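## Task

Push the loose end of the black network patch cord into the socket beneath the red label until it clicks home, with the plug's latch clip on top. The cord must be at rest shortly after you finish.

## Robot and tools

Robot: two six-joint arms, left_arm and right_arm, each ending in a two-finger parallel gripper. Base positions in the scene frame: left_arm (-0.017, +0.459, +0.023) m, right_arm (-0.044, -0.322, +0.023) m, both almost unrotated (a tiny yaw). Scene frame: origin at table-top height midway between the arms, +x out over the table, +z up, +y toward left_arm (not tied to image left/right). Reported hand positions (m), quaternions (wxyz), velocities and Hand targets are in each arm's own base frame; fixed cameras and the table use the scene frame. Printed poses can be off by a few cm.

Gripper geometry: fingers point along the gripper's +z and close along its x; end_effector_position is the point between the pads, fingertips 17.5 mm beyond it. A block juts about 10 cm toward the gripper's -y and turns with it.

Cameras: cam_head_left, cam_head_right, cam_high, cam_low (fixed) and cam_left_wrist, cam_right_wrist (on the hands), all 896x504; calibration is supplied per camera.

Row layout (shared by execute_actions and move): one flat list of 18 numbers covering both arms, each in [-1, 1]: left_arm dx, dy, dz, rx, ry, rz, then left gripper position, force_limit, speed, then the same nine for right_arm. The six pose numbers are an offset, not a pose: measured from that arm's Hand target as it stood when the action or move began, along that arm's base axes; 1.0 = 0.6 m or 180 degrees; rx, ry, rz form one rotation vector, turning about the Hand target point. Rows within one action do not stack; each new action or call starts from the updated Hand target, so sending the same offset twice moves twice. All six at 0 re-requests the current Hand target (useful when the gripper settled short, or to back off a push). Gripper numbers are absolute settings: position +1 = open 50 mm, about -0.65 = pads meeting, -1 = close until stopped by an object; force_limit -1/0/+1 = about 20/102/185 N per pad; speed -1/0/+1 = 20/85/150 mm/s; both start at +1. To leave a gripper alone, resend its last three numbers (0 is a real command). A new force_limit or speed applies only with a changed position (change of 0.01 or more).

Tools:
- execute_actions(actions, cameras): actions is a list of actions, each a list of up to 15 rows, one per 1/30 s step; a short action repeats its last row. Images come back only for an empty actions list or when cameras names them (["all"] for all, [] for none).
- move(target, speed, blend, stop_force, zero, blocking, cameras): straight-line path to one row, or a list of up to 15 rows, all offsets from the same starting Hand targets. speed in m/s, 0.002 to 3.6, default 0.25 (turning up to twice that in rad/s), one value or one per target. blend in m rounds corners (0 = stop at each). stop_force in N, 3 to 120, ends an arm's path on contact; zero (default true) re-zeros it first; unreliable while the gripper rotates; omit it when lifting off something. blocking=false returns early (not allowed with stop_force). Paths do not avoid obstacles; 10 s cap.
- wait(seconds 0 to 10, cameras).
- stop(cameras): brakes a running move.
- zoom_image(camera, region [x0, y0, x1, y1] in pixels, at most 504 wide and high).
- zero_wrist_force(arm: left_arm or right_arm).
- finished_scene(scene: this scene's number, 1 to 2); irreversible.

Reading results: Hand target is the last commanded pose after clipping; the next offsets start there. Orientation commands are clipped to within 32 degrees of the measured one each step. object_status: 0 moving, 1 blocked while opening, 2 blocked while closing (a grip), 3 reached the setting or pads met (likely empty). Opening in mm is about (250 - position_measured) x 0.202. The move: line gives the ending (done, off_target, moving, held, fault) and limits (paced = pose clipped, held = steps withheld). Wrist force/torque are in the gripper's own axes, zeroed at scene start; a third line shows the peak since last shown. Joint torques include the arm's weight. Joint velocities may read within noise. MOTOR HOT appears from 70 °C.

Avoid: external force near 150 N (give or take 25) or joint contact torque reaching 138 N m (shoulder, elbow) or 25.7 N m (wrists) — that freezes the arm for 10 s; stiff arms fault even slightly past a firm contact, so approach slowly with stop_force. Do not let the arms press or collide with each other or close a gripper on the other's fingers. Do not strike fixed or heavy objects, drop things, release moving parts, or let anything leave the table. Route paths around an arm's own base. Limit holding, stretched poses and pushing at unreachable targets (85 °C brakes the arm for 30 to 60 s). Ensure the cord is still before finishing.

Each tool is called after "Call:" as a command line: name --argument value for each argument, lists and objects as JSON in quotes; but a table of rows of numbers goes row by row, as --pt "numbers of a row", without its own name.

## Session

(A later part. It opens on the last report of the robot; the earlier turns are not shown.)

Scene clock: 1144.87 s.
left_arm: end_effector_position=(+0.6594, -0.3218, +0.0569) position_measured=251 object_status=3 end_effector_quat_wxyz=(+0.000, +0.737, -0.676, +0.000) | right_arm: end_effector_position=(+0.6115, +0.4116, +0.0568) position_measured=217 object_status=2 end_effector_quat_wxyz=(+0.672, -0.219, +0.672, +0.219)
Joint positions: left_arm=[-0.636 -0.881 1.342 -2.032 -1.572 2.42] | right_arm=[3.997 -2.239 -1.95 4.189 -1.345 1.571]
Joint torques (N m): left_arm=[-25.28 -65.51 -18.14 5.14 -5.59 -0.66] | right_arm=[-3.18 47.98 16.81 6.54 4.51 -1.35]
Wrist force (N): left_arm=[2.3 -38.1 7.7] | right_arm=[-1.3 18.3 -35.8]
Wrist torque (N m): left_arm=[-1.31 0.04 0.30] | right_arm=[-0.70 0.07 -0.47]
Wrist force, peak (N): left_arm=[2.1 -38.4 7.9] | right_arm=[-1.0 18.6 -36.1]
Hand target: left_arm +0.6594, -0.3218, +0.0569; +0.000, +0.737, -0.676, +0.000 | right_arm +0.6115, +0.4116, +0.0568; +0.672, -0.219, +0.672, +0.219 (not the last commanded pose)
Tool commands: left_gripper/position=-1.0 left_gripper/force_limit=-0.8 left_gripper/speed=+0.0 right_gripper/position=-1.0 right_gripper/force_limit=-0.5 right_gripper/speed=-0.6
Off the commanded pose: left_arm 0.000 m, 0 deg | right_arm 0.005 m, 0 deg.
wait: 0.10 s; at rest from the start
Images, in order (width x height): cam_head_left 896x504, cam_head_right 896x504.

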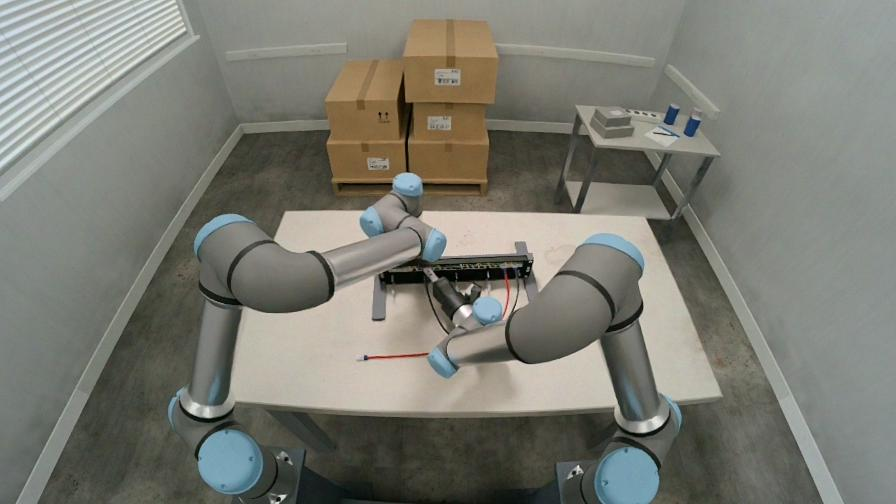

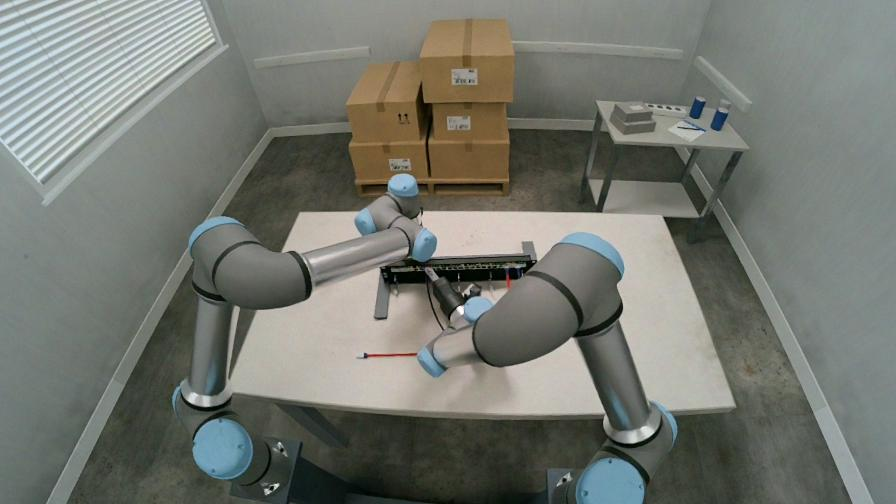

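Call:
move --target '[0,0,0,0,0,0, -1, -0.8, 0, 0.0116,0.0011,0.0005,0,0,0,-1,-0.5,-0.6]' --speed 0.004 --stop_force 35 --cameras '["cam_right_wrist"]'

Call:
zoom_image --camera "cam_right_wrist" --region '[440, 210, 520, 300]'

Scene clock: 1171.40 s.
left_arm: end_effector_position=(+0.6594, -0.3218, +0.0569) position_measured=251 object_status=3 end_effector_quat_wxyz=(+0.000, +0.737, -0.676, +0.000) | right_arm: end_effector_position=(+0.6124, +0.4118, +0.0568) position_measured=217 object_status=2 end_effector_quat_wxyz=(+0.672, -0.219, +0.672, +0.219)
Joint positions: left_arm=[-0.636 -0.881 1.342 -2.032 -1.572 2.42] | right_arm=[3.995 -2.24 -1.947 4.187 -1.346 1.571]
Joint torques (N m): left_arm=[-25.54 -65.46 -18.77 4.38 -10.82 -2.4] | right_arm=[-10.17 47.87 23.35 7.87 10.81 -1.44]
Wrist force (N): left_arm=[-0.9 -62.6 16.9] | right_arm=[-3.7 28.6 -60.3]
Wrist torque (N m): left_arm=[-1.81 0.17 0.49] | right_arm=[-0.92 -0.01 -0.46]
Wrist force, peak (N): left_arm=[-1.0 -66.6 18.6] | right_arm=[-5.2 31.6 -71.2]
Hand target: left_arm +0.6594, -0.3218, +0.0569; +0.000, +0.737, -0.676, +0.000 | right_arm +0.6124, +0.4118, +0.0568; +0.672, -0.219, +0.672, +0.219 (not the last commanded pose)
Off the commanded pose: left_arm 0.000 m, 0 deg | right_arm 0.006 m, 0 deg.
move: contact (right_arm)
camera_calibration:
cam_right_wrist: T_world_to_cam=[[0.00592425, -0.00426755, -0.999973, 0.0597999], [-0.822399, 0.568865, -0.00729995, 0.289427], [0.568881, 0.82242, -0.000139527, -0.560388], [0, 0, 0, 1]] pos_world=[0.556464, 0.296485, 0.0618329]
Images, in order (width x height): cam_right_wrist 896x504.

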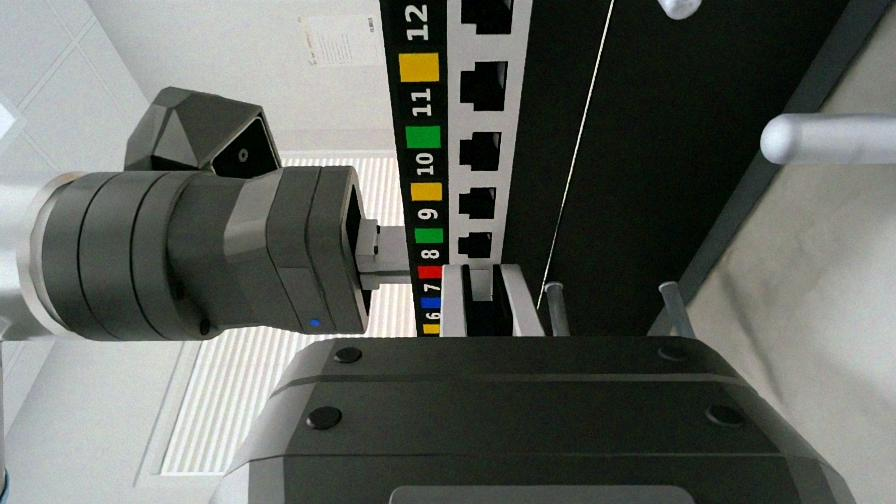

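Scaled by 5.600 from the camera's 896x504 image, which has a finer 1280x720 frame.

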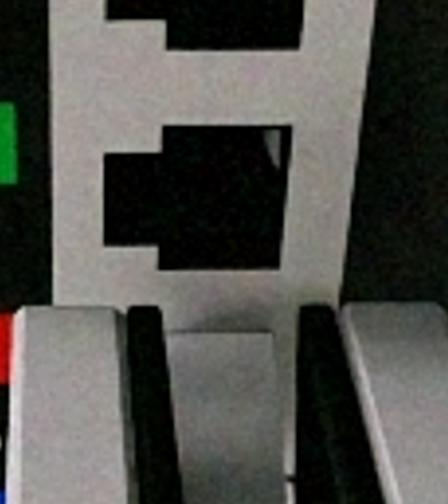

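Call:
move --target '[0,0,0,0,0,0, -1, -0.8, 0, -0.0025,-0.00024,0,0,0,0,-1,-0.5,-0.6]' --speed 0.01

Scene clock: 1250.23 s.
left_arm: end_effector_position=(+0.6593, -0.3218, +0.0569) position_measured=251 object_status=3 end_effector_quat_wxyz=(+0.001, +0.737, -0.676, +0.000) | right_arm: end_effector_position=(+0.6109, +0.4116, +0.0569) position_measured=217 object_status=2 end_effector_quat_wxyz=(+0.672, -0.219, +0.672, +0.219)
Joint positions: left_arm=[-0.636 -0.881 1.342 -2.032 -1.572 2.42] | right_arm=[3.998 -2.238 -1.952 4.19 -1.344 1.571]
Joint torques (N m): left_arm=[-23.77 -63.66 -18.37 2.07 -3.96 -2.42] | right_arm=[6.88 46.07 8.19 4.38 1.6 -1.41]
Wrist force (N): left_arm=[-3.8 -23.1 2.5] | right_arm=[2.3 1.1 -4.6]
Wrist torque (N m): left_arm=[-0.69 0.05 0.27] | right_arm=[-0.77 0.16 -0.48]
Wrist force, peak (N): left_arm=[-0.8 -63.1 16.5] | right_arm=[-3.9 29.1 -60.5]
Hand target: left_arm +0.6594, -0.3218, +0.0569; +0.000, +0.737, -0.676, +0.000 | right_arm +0.6109, +0.4116, +0.0568; +0.672, -0.219, +0.672, +0.219
Off the commanded pose: left_arm 0.000 m, 0 deg | right_arm 0.000 m, 0 deg.
move: done

Call:
move --target '[0,0,0,0,0,0, -1, -0.8, 0, -0.0083,-0.0008,0,0,0,0,-1,-0.5,-0.6]' --speed 0.006 --stop_force 12 --cameras '["cam_right_wrist"]'

Call:
zoom_image --camera "cam_right_wrist" --region '[440, 210, 520, 300]'

Scene clock: 1260.57 s.
left_arm: end_effector_position=(+0.6594, -0.3218, +0.0569) position_measured=251 object_status=3 end_effector_quat_wxyz=(+0.000, +0.737, -0.676, +0.000) | right_arm: end_effector_position=(+0.6099, +0.4116, +0.0568) position_measured=217 object_status=2 end_effector_quat_wxyz=(+0.672, -0.219, +0.672, +0.219)
Joint positions: left_arm=[-0.636 -0.881 1.342 -2.032 -1.572 2.42] | right_arm=[3.999 -2.237 -1.954 4.191 -1.343 1.571]
Joint torques (N m): left_arm=[-6.2 -45.4 -19.18 -2.42 -2.71 -2.39] | right_arm=[-7.93 31.11 19.25 -0.41 -2.07 -1.42]
Wrist force (N): left_arm=[-2.2 -15.1 3.6] | right_arm=[2.9 -3.5 -4.3]
Wrist torque (N m): left_arm=[-0.41 0.09 0.19] | right_arm=[-0.86 -0.08 -0.49]
Wrist force, peak (N): left_arm=[-4.4 -23.3 2.6] | right_arm=[3.8 -7.9 6.5]
Hand target: left_arm +0.6594, -0.3218, +0.0569; +0.000, +0.737, -0.676, +0.000 | right_arm +0.6099, +0.4116, +0.0568; +0.672, -0.219, +0.672, +0.219 (not the last commanded pose)
Off the commanded pose: left_arm 0.000 m, 0 deg | right_arm 0.004 m, 0 deg.
move: contact (right_arm)
camera_calibration:
cam_right_wrist: T_world_to_cam=[[0.00586741, -0.00434849, -0.999973, 0.0598688], [-0.822446, 0.568797, -0.00729923, 0.28753], [0.568813, 0.822467, -0.000239036, -0.558771], [0, 0, 0, 1]] pos_world=[0.553963, 0.296285, 0.0618323]
Images, in order (width x height): cam_right_wrist 896x504.

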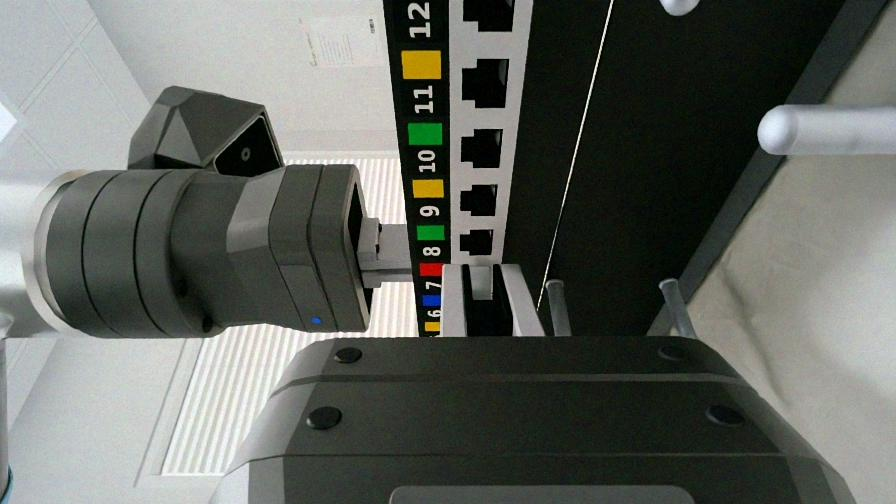

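Scaled by 5.600 from the camera's 896x504 image, which has a finer 1280x720 frame.

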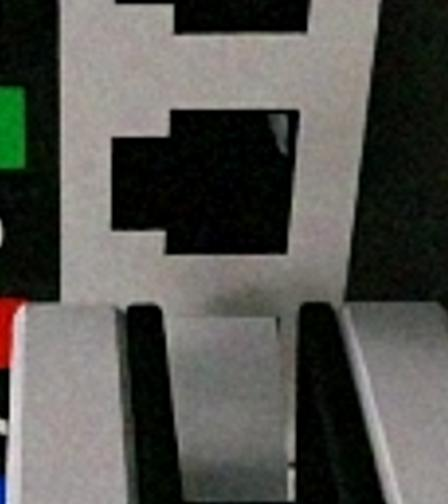

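Call:
move --target '[0,0,0,0,0,0, -1, -0.8, 0, -0.0083,-0.0008,0,0,0,0,-1,-0.5,-0.6]' --speed 0.006 --stop_force 18 --cameras '["cam_right_wrist"]'

Call:
zoom_image --camera "cam_right_wrist" --region '[440, 210, 520, 300]'

Scene clock: 1275.63 s.
left_arm: end_effector_position=(+0.6594, -0.3218, +0.0569) position_measured=251 object_status=3 end_effector_quat_wxyz=(+0.000, +0.737, -0.676, +0.000) | right_arm: end_effector_position=(+0.6096, +0.4114, +0.0567) position_measured=217 object_status=2 end_effector_quat_wxyz=(+0.672, -0.219, +0.673, +0.219)
Joint positions: left_arm=[-0.636 -0.881 1.342 -2.032 -1.572 2.42] | right_arm=[4 -2.237 -1.955 4.191 -1.342 1.571]
Joint torques (N m): left_arm=[7.45 -44.07 -18.66 -2.4 0.5 -2.39] | right_arm=[-6.06 29.82 16.94 -1.44 -3.02 -1.36]
Wrist force (N): left_arm=[-0.4 -5.8 1.9] | right_arm=[1.6 -6.7 2.5]
Wrist torque (N m): left_arm=[-0.07 0.01 0.12] | right_arm=[-0.94 -0.11 -0.48]
Wrist force, peak (N): left_arm=[-2.1 -15.8 3.5] | right_arm=[2.6 -11.1 14.5]
Hand target: left_arm +0.6594, -0.3218, +0.0569; +0.000, +0.737, -0.676, +0.000 | right_arm +0.6096, +0.4114, +0.0567; +0.672, -0.219, +0.673, +0.219 (not the last commanded pose)
Off the commanded pose: left_arm 0.000 m, 0 deg | right_arm 0.005 m, 0 deg.
move: contact (right_arm)
camera_calibration:
cam_right_wrist: T_world_to_cam=[[0.00580923, -0.00443212, -0.999973, 0.0598265], [-0.82232, 0.568978, -0.00729902, 0.287218], [0.568995, 0.822341, -0.000339302, -0.558575], [0, 0, 0, 1]] pos_world=[0.553664, 0.296184, 0.0617318]
Images, in order (width x height): cam_right_wrist 896x504.

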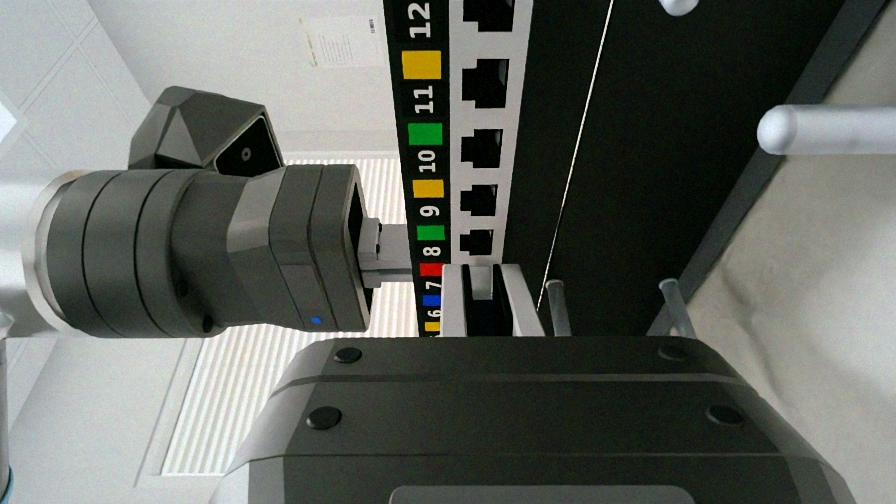

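Scaled by 5.600 from the camera's 896x504 image, which has a finer 1280x720 frame.

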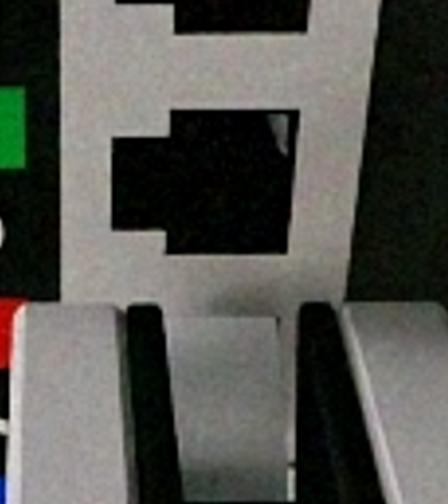

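Call:
move --target '[0,0,0,0,0,0, -1, -0.8, 0, 0.0083,0.0008,0,0,0,0,-1,-0.5,-0.6]' --speed 0.006 --stop_force 25 --cameras '["cam_right_wrist"]'

Call:
zoom_image --camera "cam_right_wrist" --region '[440, 210, 520, 300]'

Scene clock: 1292.47 s.
left_arm: end_effector_position=(+0.6594, -0.3218, +0.0569) position_measured=251 object_status=3 end_effector_quat_wxyz=(+0.000, +0.737, -0.676, +0.000) | right_arm: end_effector_position=(+0.6108, +0.4116, +0.0567) position_measured=217 object_status=2 end_effector_quat_wxyz=(+0.672, -0.219, +0.673, +0.219)
Joint positions: left_arm=[-0.636 -0.881 1.342 -2.032 -1.572 2.42] | right_arm=[3.998 -2.238 -1.952 4.189 -1.344 1.571]
Joint torques (N m): left_arm=[3.95 -50.38 -19.39 -2.57 -2.54 -2.58] | right_arm=[3.58 47.93 9 5.49 4.29 -1.31]
Wrist force (N): left_arm=[2.0 -7.5 0.1] | right_arm=[0.7 5.8 -17.8]
Wrist torque (N m): left_arm=[-0.17 -0.04 0.10] | right_arm=[-0.74 -0.09 -0.48]
Wrist force, peak (N): left_arm=[1.0 -13.2 4.1] | right_arm=[-1.0 9.3 -31.0]
Hand target: left_arm +0.6594, -0.3218, +0.0569; +0.000, +0.737, -0.676, +0.000 | right_arm +0.6108, +0.4116, +0.0567; +0.672, -0.219, +0.673, +0.219 (not the last commanded pose)
Off the commanded pose: left_arm 0.000 m, 0 deg | right_arm 0.004 m, 0 deg.
move: contact (right_arm)
camera_calibration:
cam_right_wrist: T_world_to_cam=[[0.00569545, -0.00459559, -0.999973, 0.0599299], [-0.8224, 0.568862, -0.00729839, 0.288308], [0.568881, 0.82242, -0.000539491, -0.559344], [0, 0, 0, 1]] pos_world=[0.554963, 0.296283, 0.0617307]
Images, in order (width x height): cam_right_wrist 896x504.

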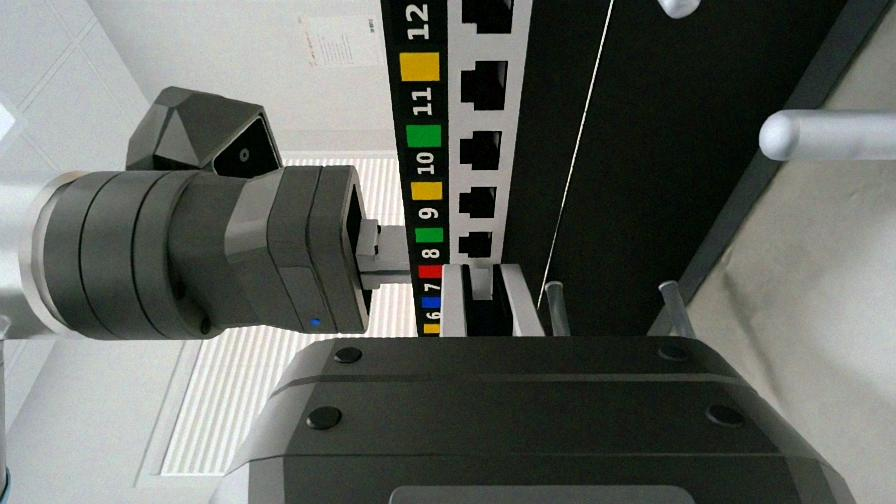

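Scaled by 5.600 from the camera's 896x504 image, which has a finer 1280x720 frame.

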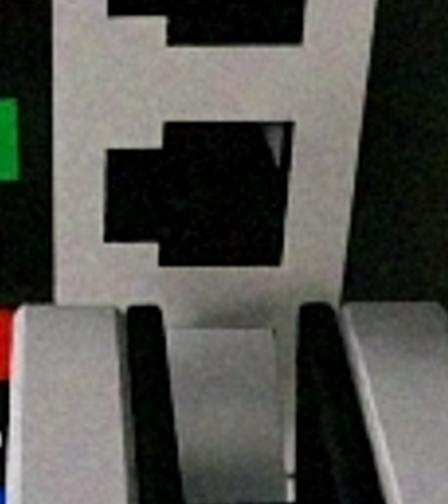

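Call:
move --target '[0,0,0,0,0,0, -1, -0.8, 0, -0.0014,-0.0001,0,0,0,0,-1,-0.5,-0.6]' --speed 0.01

Call:
move --target '[0,0,0,0,0,0, -1, -0.8, 0, 0,0,0,0,0,0,-0.43,-0.5,-1]' --cameras '["cam_right_wrist"]'

Call:
zoom_image --camera "cam_right_wrist" --region '[420, 200, 560, 340]'

Scene clock: 1321.43 s.
left_arm: end_effector_position=(+0.6594, -0.3218, +0.0569) position_measured=251 object_status=3 end_effector_quat_wxyz=(+0.000, +0.737, -0.676, +0.000) | right_arm: end_effector_position=(+0.6100, +0.4115, +0.0567) position_measured=217 object_status=2 end_effector_quat_wxyz=(+0.672, -0.219, +0.673, +0.219)
Joint positions: left_arm=[-0.636 -0.881 1.342 -2.032 -1.572 2.42] | right_arm=[3.999 -2.237 -1.954 4.191 -1.343 1.571]
Joint torques (N m): left_arm=[-14.5 -55.7 -19.88 -2.72 -1.74 -2.56] | right_arm=[9.64 44.96 4.41 3.71 1.62 -1.38]
Wrist force (N): left_arm=[0.3 -3.7 1.0] | right_arm=[2.2 -6.2 1.0]
Wrist torque (N m): left_arm=[-0.03 -0.01 0.10] | right_arm=[-0.98 -0.12 -0.50]
Wrist force, peak (N): left_arm=[1.8 -7.7 0.1] | right_arm=[0.6 5.6 -18.3]
Hand target: left_arm +0.6594, -0.3218, +0.0569; +0.000, +0.737, -0.676, +0.000 | right_arm +0.6100, +0.4115, +0.0567; +0.672, -0.219, +0.673, +0.219
Off the commanded pose: left_arm 0.000 m, 0 deg | right_arm 0.000 m, 0 deg.
move: done

Scene clock: 1321.93 s.
left_arm: end_effector_position=(+0.6594, -0.3218, +0.0569) position_measured=251 object_status=3 end_effector_quat_wxyz=(+0.000, +0.737, -0.676, +0.000) | right_arm: end_effector_position=(+0.6100, +0.4115, +0.0567) position_measured=216 object_status=3 end_effector_quat_wxyz=(+0.672, -0.219, +0.673, +0.219)
Joint positions: left_arm=[-0.636 -0.881 1.342 -2.032 -1.572 2.42] | right_arm=[3.999 -2.237 -1.954 4.191 -1.343 1.571]
Joint torques (N m): left_arm=[-15.29 -56.48 -20 -2.75 -1.01 -2.54] | right_arm=[7.84 39.75 10.19 2.31 0.59 -1.33]
Wrist force (N): left_arm=[0.2 -3.9 1.0] | right_arm=[2.6 -6.1 1.2]
Wrist torque (N m): left_arm=[-0.06 0.00 0.09] | right_arm=[-0.96 -0.16 -0.49]
Wrist force, peak (N): left_arm=[0.1 -4.2 0.8] | right_arm=[2.9 -6.1 1.0]
Hand target: left_arm +0.6594, -0.3218, +0.0569; +0.000, +0.737, -0.676, +0.000 | right_arm +0.6100, +0.4115, +0.0567; +0.672, -0.219, +0.673, +0.219
Off the commanded pose: left_arm 0.000 m, 0 deg | right_arm 0.000 m, 0 deg.
move: done
camera_calibration:
cam_right_wrist: T_world_to_cam=[[0.00569545, -0.00459559, -0.999973, 0.059935], [-0.8224, 0.568862, -0.00729839, 0.287568], [0.568881, 0.82242, -0.000539491, -0.558832], [0, 0, 0, 1]] pos_world=[0.554063, 0.296283, 0.0617307]
Images, in order (width x height): cam_right_wrist 896x504.

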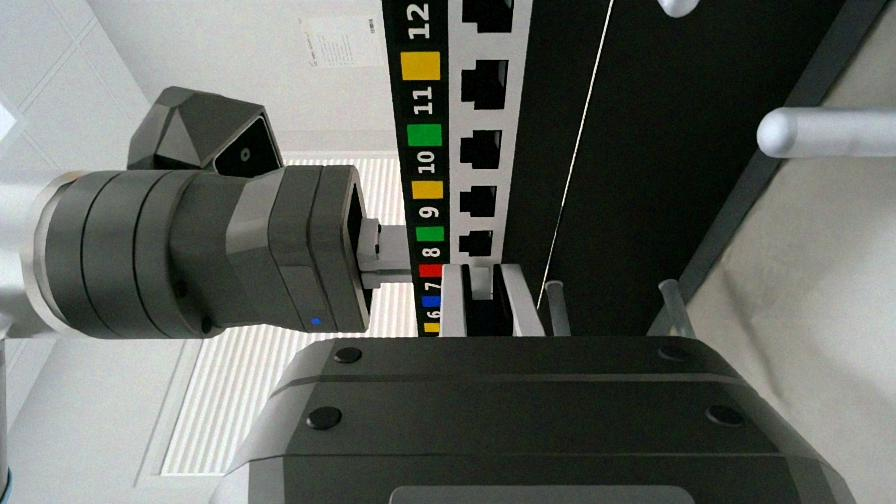

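Scaled by 3.600 from the camera's 896x504 image, which has a finer 1280x720 frame.

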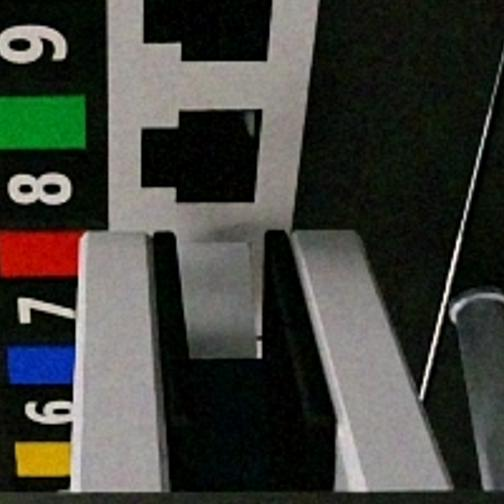

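Call:
move --target '[0,0,0,0,0,0, -1, -0.8, 0, 0,0,0,0,0,0,-0.15,-0.5,-1]' --cameras '["cam_right_wrist"]'

Call:
zoom_image --camera "cam_right_wrist" --region '[420, 200, 560, 340]'

Scene clock: 1332.00 s.
left_arm: end_effector_position=(+0.6594, -0.3218, +0.0569) position_measured=251 object_status=3 end_effector_quat_wxyz=(+0.000, +0.737, -0.676, +0.000) | right_arm: end_effector_position=(+0.6100, +0.4115, +0.0567) position_measured=175 object_status=0 end_effector_quat_wxyz=(+0.672, -0.219, +0.673, +0.219)
Joint positions: left_arm=[-0.636 -0.881 1.342 -2.032 -1.572 2.42] | right_arm=[3.999 -2.237 -1.954 4.191 -1.343 1.571]
Joint torques (N m): left_arm=[-15.55 -61.67 -19.78 -2.85 0.23 -2.5] | right_arm=[-1.29 36.57 17.2 0.15 -2.1 -1.29]
Wrist force (N): left_arm=[-0.8 -5.7 0.8] | right_arm=[3.9 -4.8 -3.8]
Wrist torque (N m): left_arm=[-0.10 0.02 0.12] | right_arm=[-0.92 -0.03 -0.48]
Wrist force, peak (N): left_arm=[-0.9 -6.0 0.7] | right_arm=[4.2 -4.9 -4.1]
Hand target: left_arm +0.6594, -0.3218, +0.0569; +0.000, +0.737, -0.676, +0.000 | right_arm +0.6100, +0.4115, +0.0567; +0.672, -0.219, +0.673, +0.219
Off the commanded pose: left_arm 0.000 m, 0 deg | right_arm 0.000 m, 0 deg.
move: done
camera_calibration:
cam_right_wrist: T_world_to_cam=[[0.00569545, -0.00459559, -0.999973, 0.059935], [-0.8224, 0.568862, -0.00729839, 0.287568], [0.568881, 0.82242, -0.000539491, -0.558832], [0, 0, 0, 1]] pos_world=[0.554063, 0.296283, 0.0617307]
Images, in order (width x height): cam_right_wrist 896x504.

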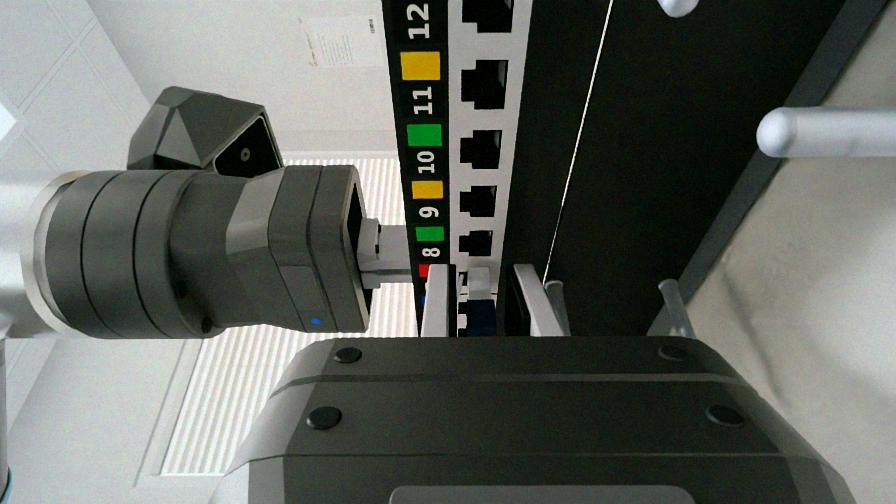

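Scaled by 3.600 from the camera's 896x504 image, which has a finer 1280x720 frame.

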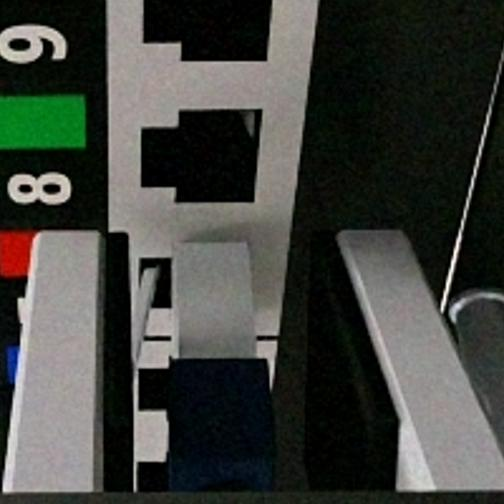

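Call:
move --pt "0 0 0 0 0 0 -1 -0.8 0 0 0 0 0 0 0 0.0 -0.5 -1" --pt "0 0 0 0 0 0 -1 -0.8 0 -0.0814 -0.0581 0 0 0 0 0.0 -0.5 -1" --speed 0.06 --cameras '["cam_right_wrist"]'

Call:
zoom_image --camera "cam_right_wrist" --region '[420, 180, 560, 320]'

Scene clock: 1344.67 s.
left_arm: end_effector_position=(+0.6594, -0.3218, +0.0569) position_measured=251 object_status=3 end_effector_quat_wxyz=(+0.000, +0.737, -0.676, +0.000) | right_arm: end_effector_position=(+0.5612, +0.3768, +0.0568) position_measured=152 object_status=3 end_effector_quat_wxyz=(+0.672, -0.219, +0.672, +0.219)
Joint positions: left_arm=[-0.636 -0.881 1.342 -2.032 -1.572 2.42] | right_arm=[4.035 -2.162 -2.135 4.297 -1.307 1.571]
Joint torques (N m): left_arm=[-14.82 -62.66 -20.27 -2.92 0.19 -2.56] | right_arm=[-6.6 28.61 17.56 -0.28 -2.13 1.07]
Wrist force (N): left_arm=[-0.7 -5.8 1.2] | right_arm=[4.2 -4.8 -4.1]
Wrist torque (N m): left_arm=[-0.12 0.02 0.11] | right_arm=[-0.91 -0.07 -0.49]
Wrist force, peak (N): left_arm=[-0.7 -6.1 0.2] | right_arm=[4.3 -5.3 -4.5]
Hand target: left_arm +0.6594, -0.3218, +0.0569; +0.000, +0.737, -0.676, +0.000 | right_arm +0.5612, +0.3767, +0.0567; +0.672, -0.219, +0.673, +0.219
Off the commanded pose: left_arm 0.000 m, 0 deg | right_arm 0.000 m, 0 deg.
move: done
camera_calibration:
cam_right_wrist: T_world_to_cam=[[0.00586705, -0.00434956, -0.999973, 0.0600036], [-0.822399, 0.568864, -0.00729956, 0.267231], [0.568881, 0.82242, -0.000239518, -0.50247], [0, 0, 0, 1]] pos_world=[0.505264, 0.261484, 0.0618323]
Images, in order (width x height): cam_right_wrist 896x504.

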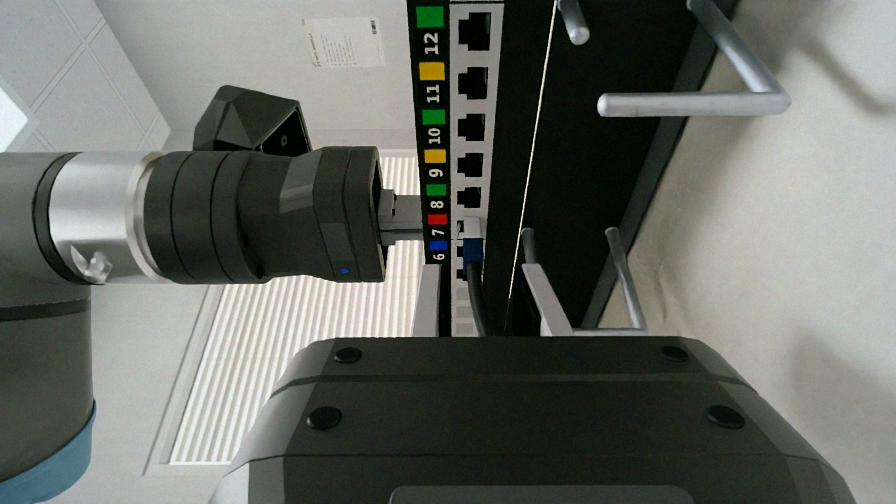

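Scaled by 3.600 from the camera's 896x504 image, which has a finer 1280x720 frame.

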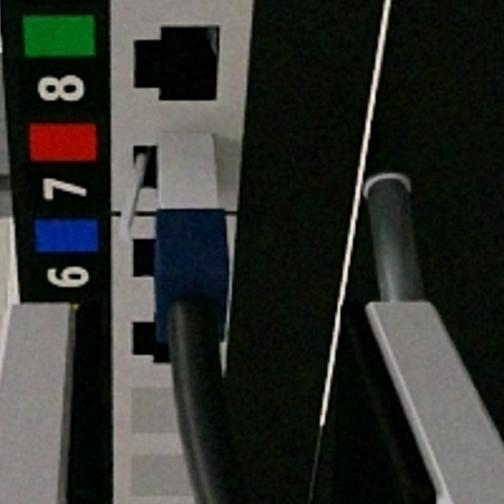

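Call:
move --pt "0.06 0.005 0 0 0 0 -1 -0.8 0 -0.03 -0.02 0.1 0 0 0 0.0 -0.5 -1" --pt "0.08 0.005 0.25 0 0 0 -1 -0.8 0 -0.13 -0.15 0.25 0 0 0 0.0 -0.5 -1" --speed 0.12 --blend 0.01 --cameras '["all"]'

Call:
zoom_image --camera "cam_head_left" --region '[405, 255, 535, 305]'

Call:
zoom_image --camera "cam_head_right" --region '[405, 255, 455, 290]'

Call:
zoom_image --camera "cam_high" --region '[370, 220, 610, 400]'

Scene clock: 1360.17 s.
left_arm: end_effector_position=(+0.7074, -0.3187, +0.2069) position_measured=251 object_status=3 end_effector_quat_wxyz=(+0.000, +0.737, -0.676, +0.000) | right_arm: end_effector_position=(+0.4832, +0.2866, +0.2066) position_measured=152 object_status=3 end_effector_quat_wxyz=(+0.672, -0.219, +0.673, +0.219)
Joint positions: left_arm=[-0.596 -0.873 0.93 -1.628 -1.572 2.461] | right_arm=[4.05 -1.572 -2.368 3.94 -1.292 1.571]
Joint torques (N m): left_arm=[5.27 -45.08 -30.51 -3.53 -1.32 1.13] | right_arm=[10.56 22.82 23.8 3.75 2.1 1.43]
Wrist force (N): left_arm=[0.1 0.4 0.3] | right_arm=[4.0 -4.1 -4.0]
Wrist torque (N m): left_arm=[0.04 0.00 0.05] | right_arm=[-0.77 -0.12 -0.44]
Wrist force, peak (N): left_arm=[-0.7 -6.0 0.5] | right_arm=[6.2 -4.4 -3.8]
Hand target: left_arm +0.7074, -0.3188, +0.2069; +0.000, +0.737, -0.676, +0.000 | right_arm +0.4832, +0.2867, +0.2067; +0.672, -0.219, +0.673, +0.219
Off the commanded pose: left_arm 0.000 m, 0 deg | right_arm 0.000 m, 0 deg.
move: done
camera_calibration:
cam_left_wrist: T_world_to_cam=[[0.101482, -0.994795, -0.00920149, -0.377009], [-0.935027, -0.0985357, 0.340611, 0.579186], [-0.339745, -0.0259624, -0.940159, 0.560708], [0, 0, 0, 1]] pos_world=[0.770312, -0.303419, 0.326408]
cam_right_wrist: T_world_to_cam=[[0.00563825, -0.00467761, -0.999973, 0.210017], [-0.822401, 0.568862, -0.00729801, 0.255432], [0.568881, 0.82242, -0.000639482, -0.383875], [0, 0, 0, 1]] pos_world=[0.427263, 0.171383, 0.21163]

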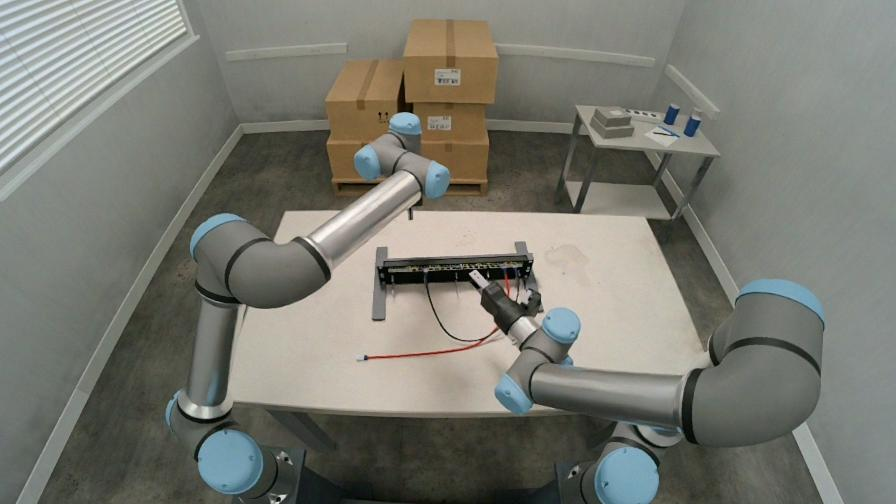

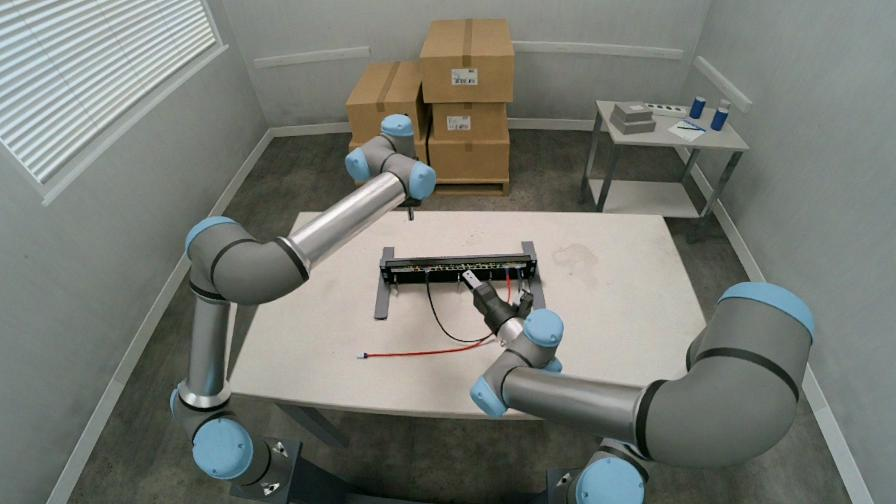

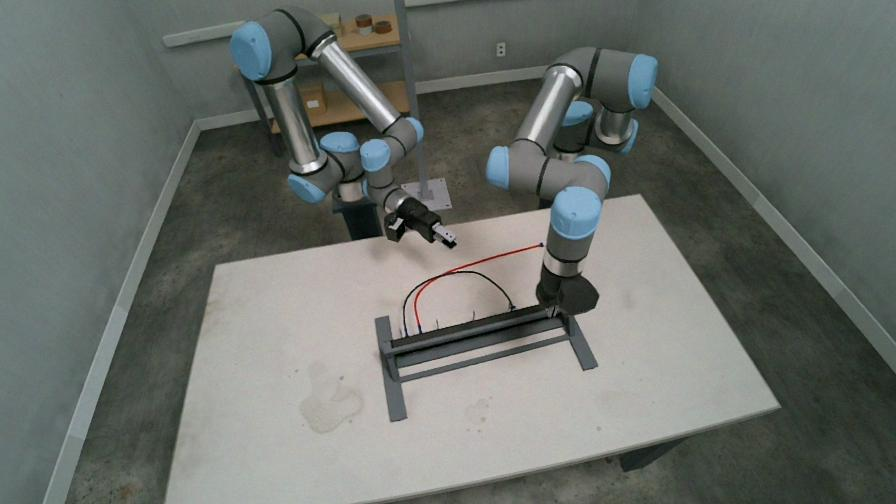

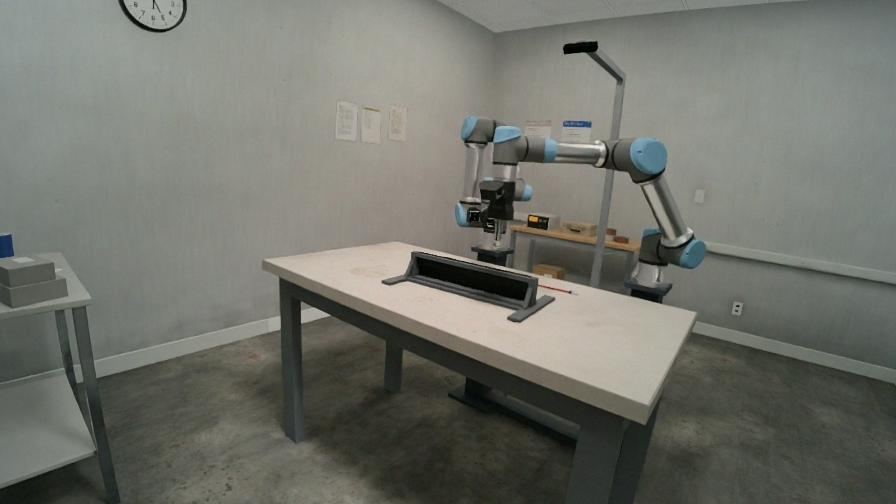

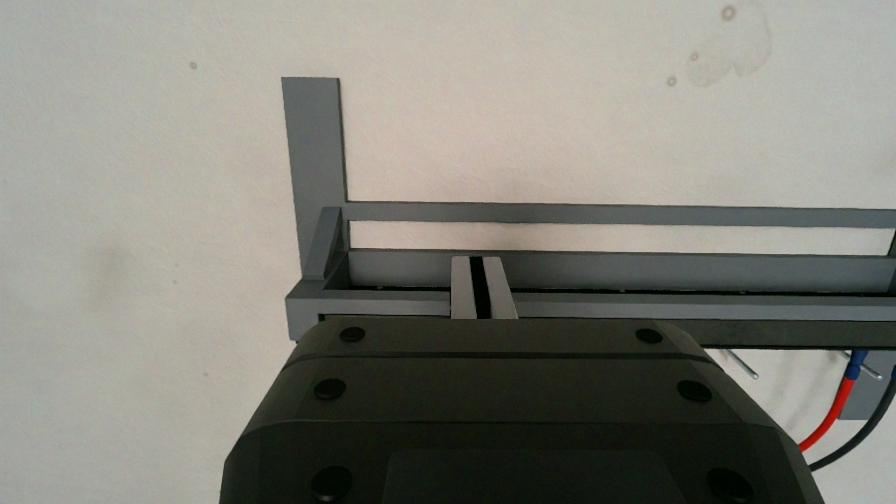

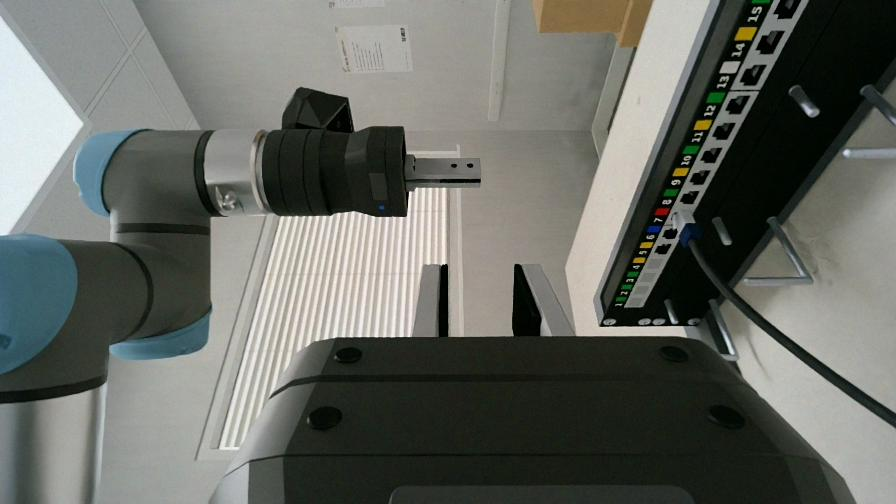

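Scaled by 3.877 from the camera's 896x504 image, which has a finer 1280x720 frame.

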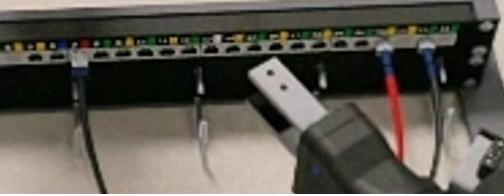

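Scaled by 10.080 from the camera's 896x504 image, which has a finer 1280x720 frame.

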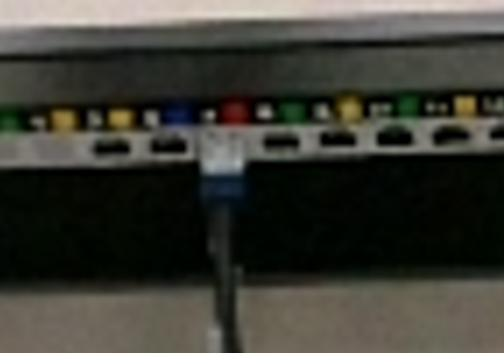

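Scaled by 2.100 from the camera's 896x504 image, which has a finer 1280x720 frame.

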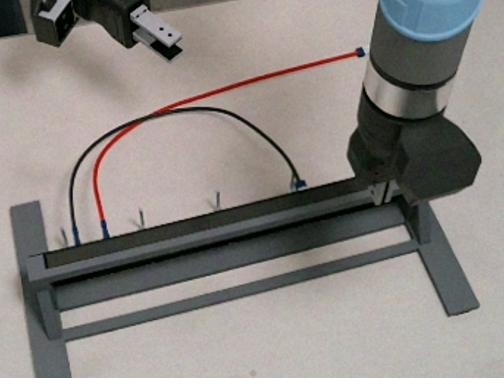

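Call:
zoom_image --camera "cam_head_left" --region '[410, 258, 440, 288]'

Call:
zoom_image --camera "cam_head_left" --region '[490, 258, 520, 288]'

Call:
zoom_image --camera "cam_right_wrist" --region '[640, 190, 740, 270]'

Scaled by 16.800 from the camera's 896x504 image, which has a finer 1280x720 frame.

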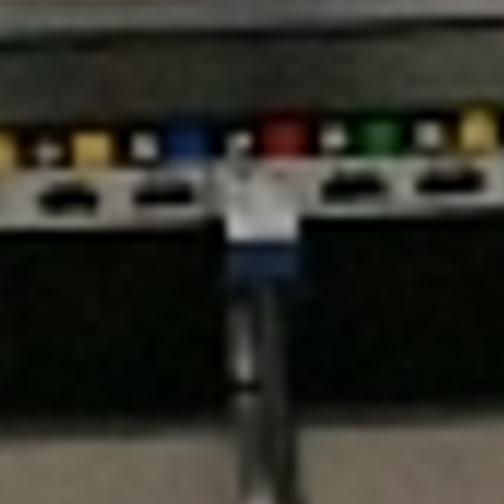

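Scaled by 16.800 from the camera's 896x504 image, which has a finer 1280x720 frame.

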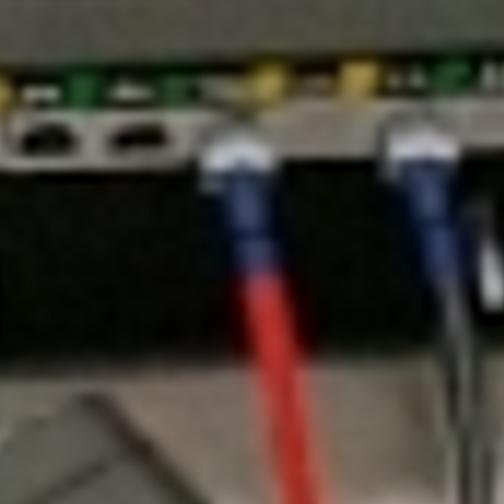

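Scaled by 5.040 from the camera's 896x504 image, which has a finer 1280x720 frame.

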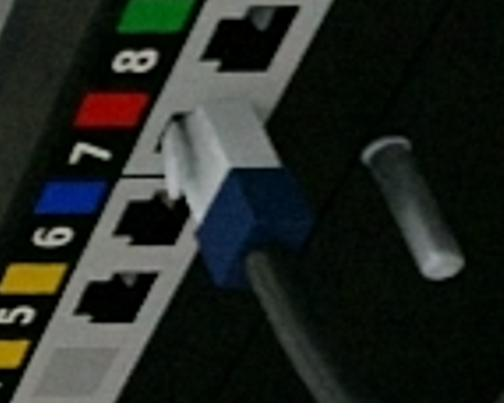

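Call:
finished_scene --scene 1

The scene is finished: the task was done.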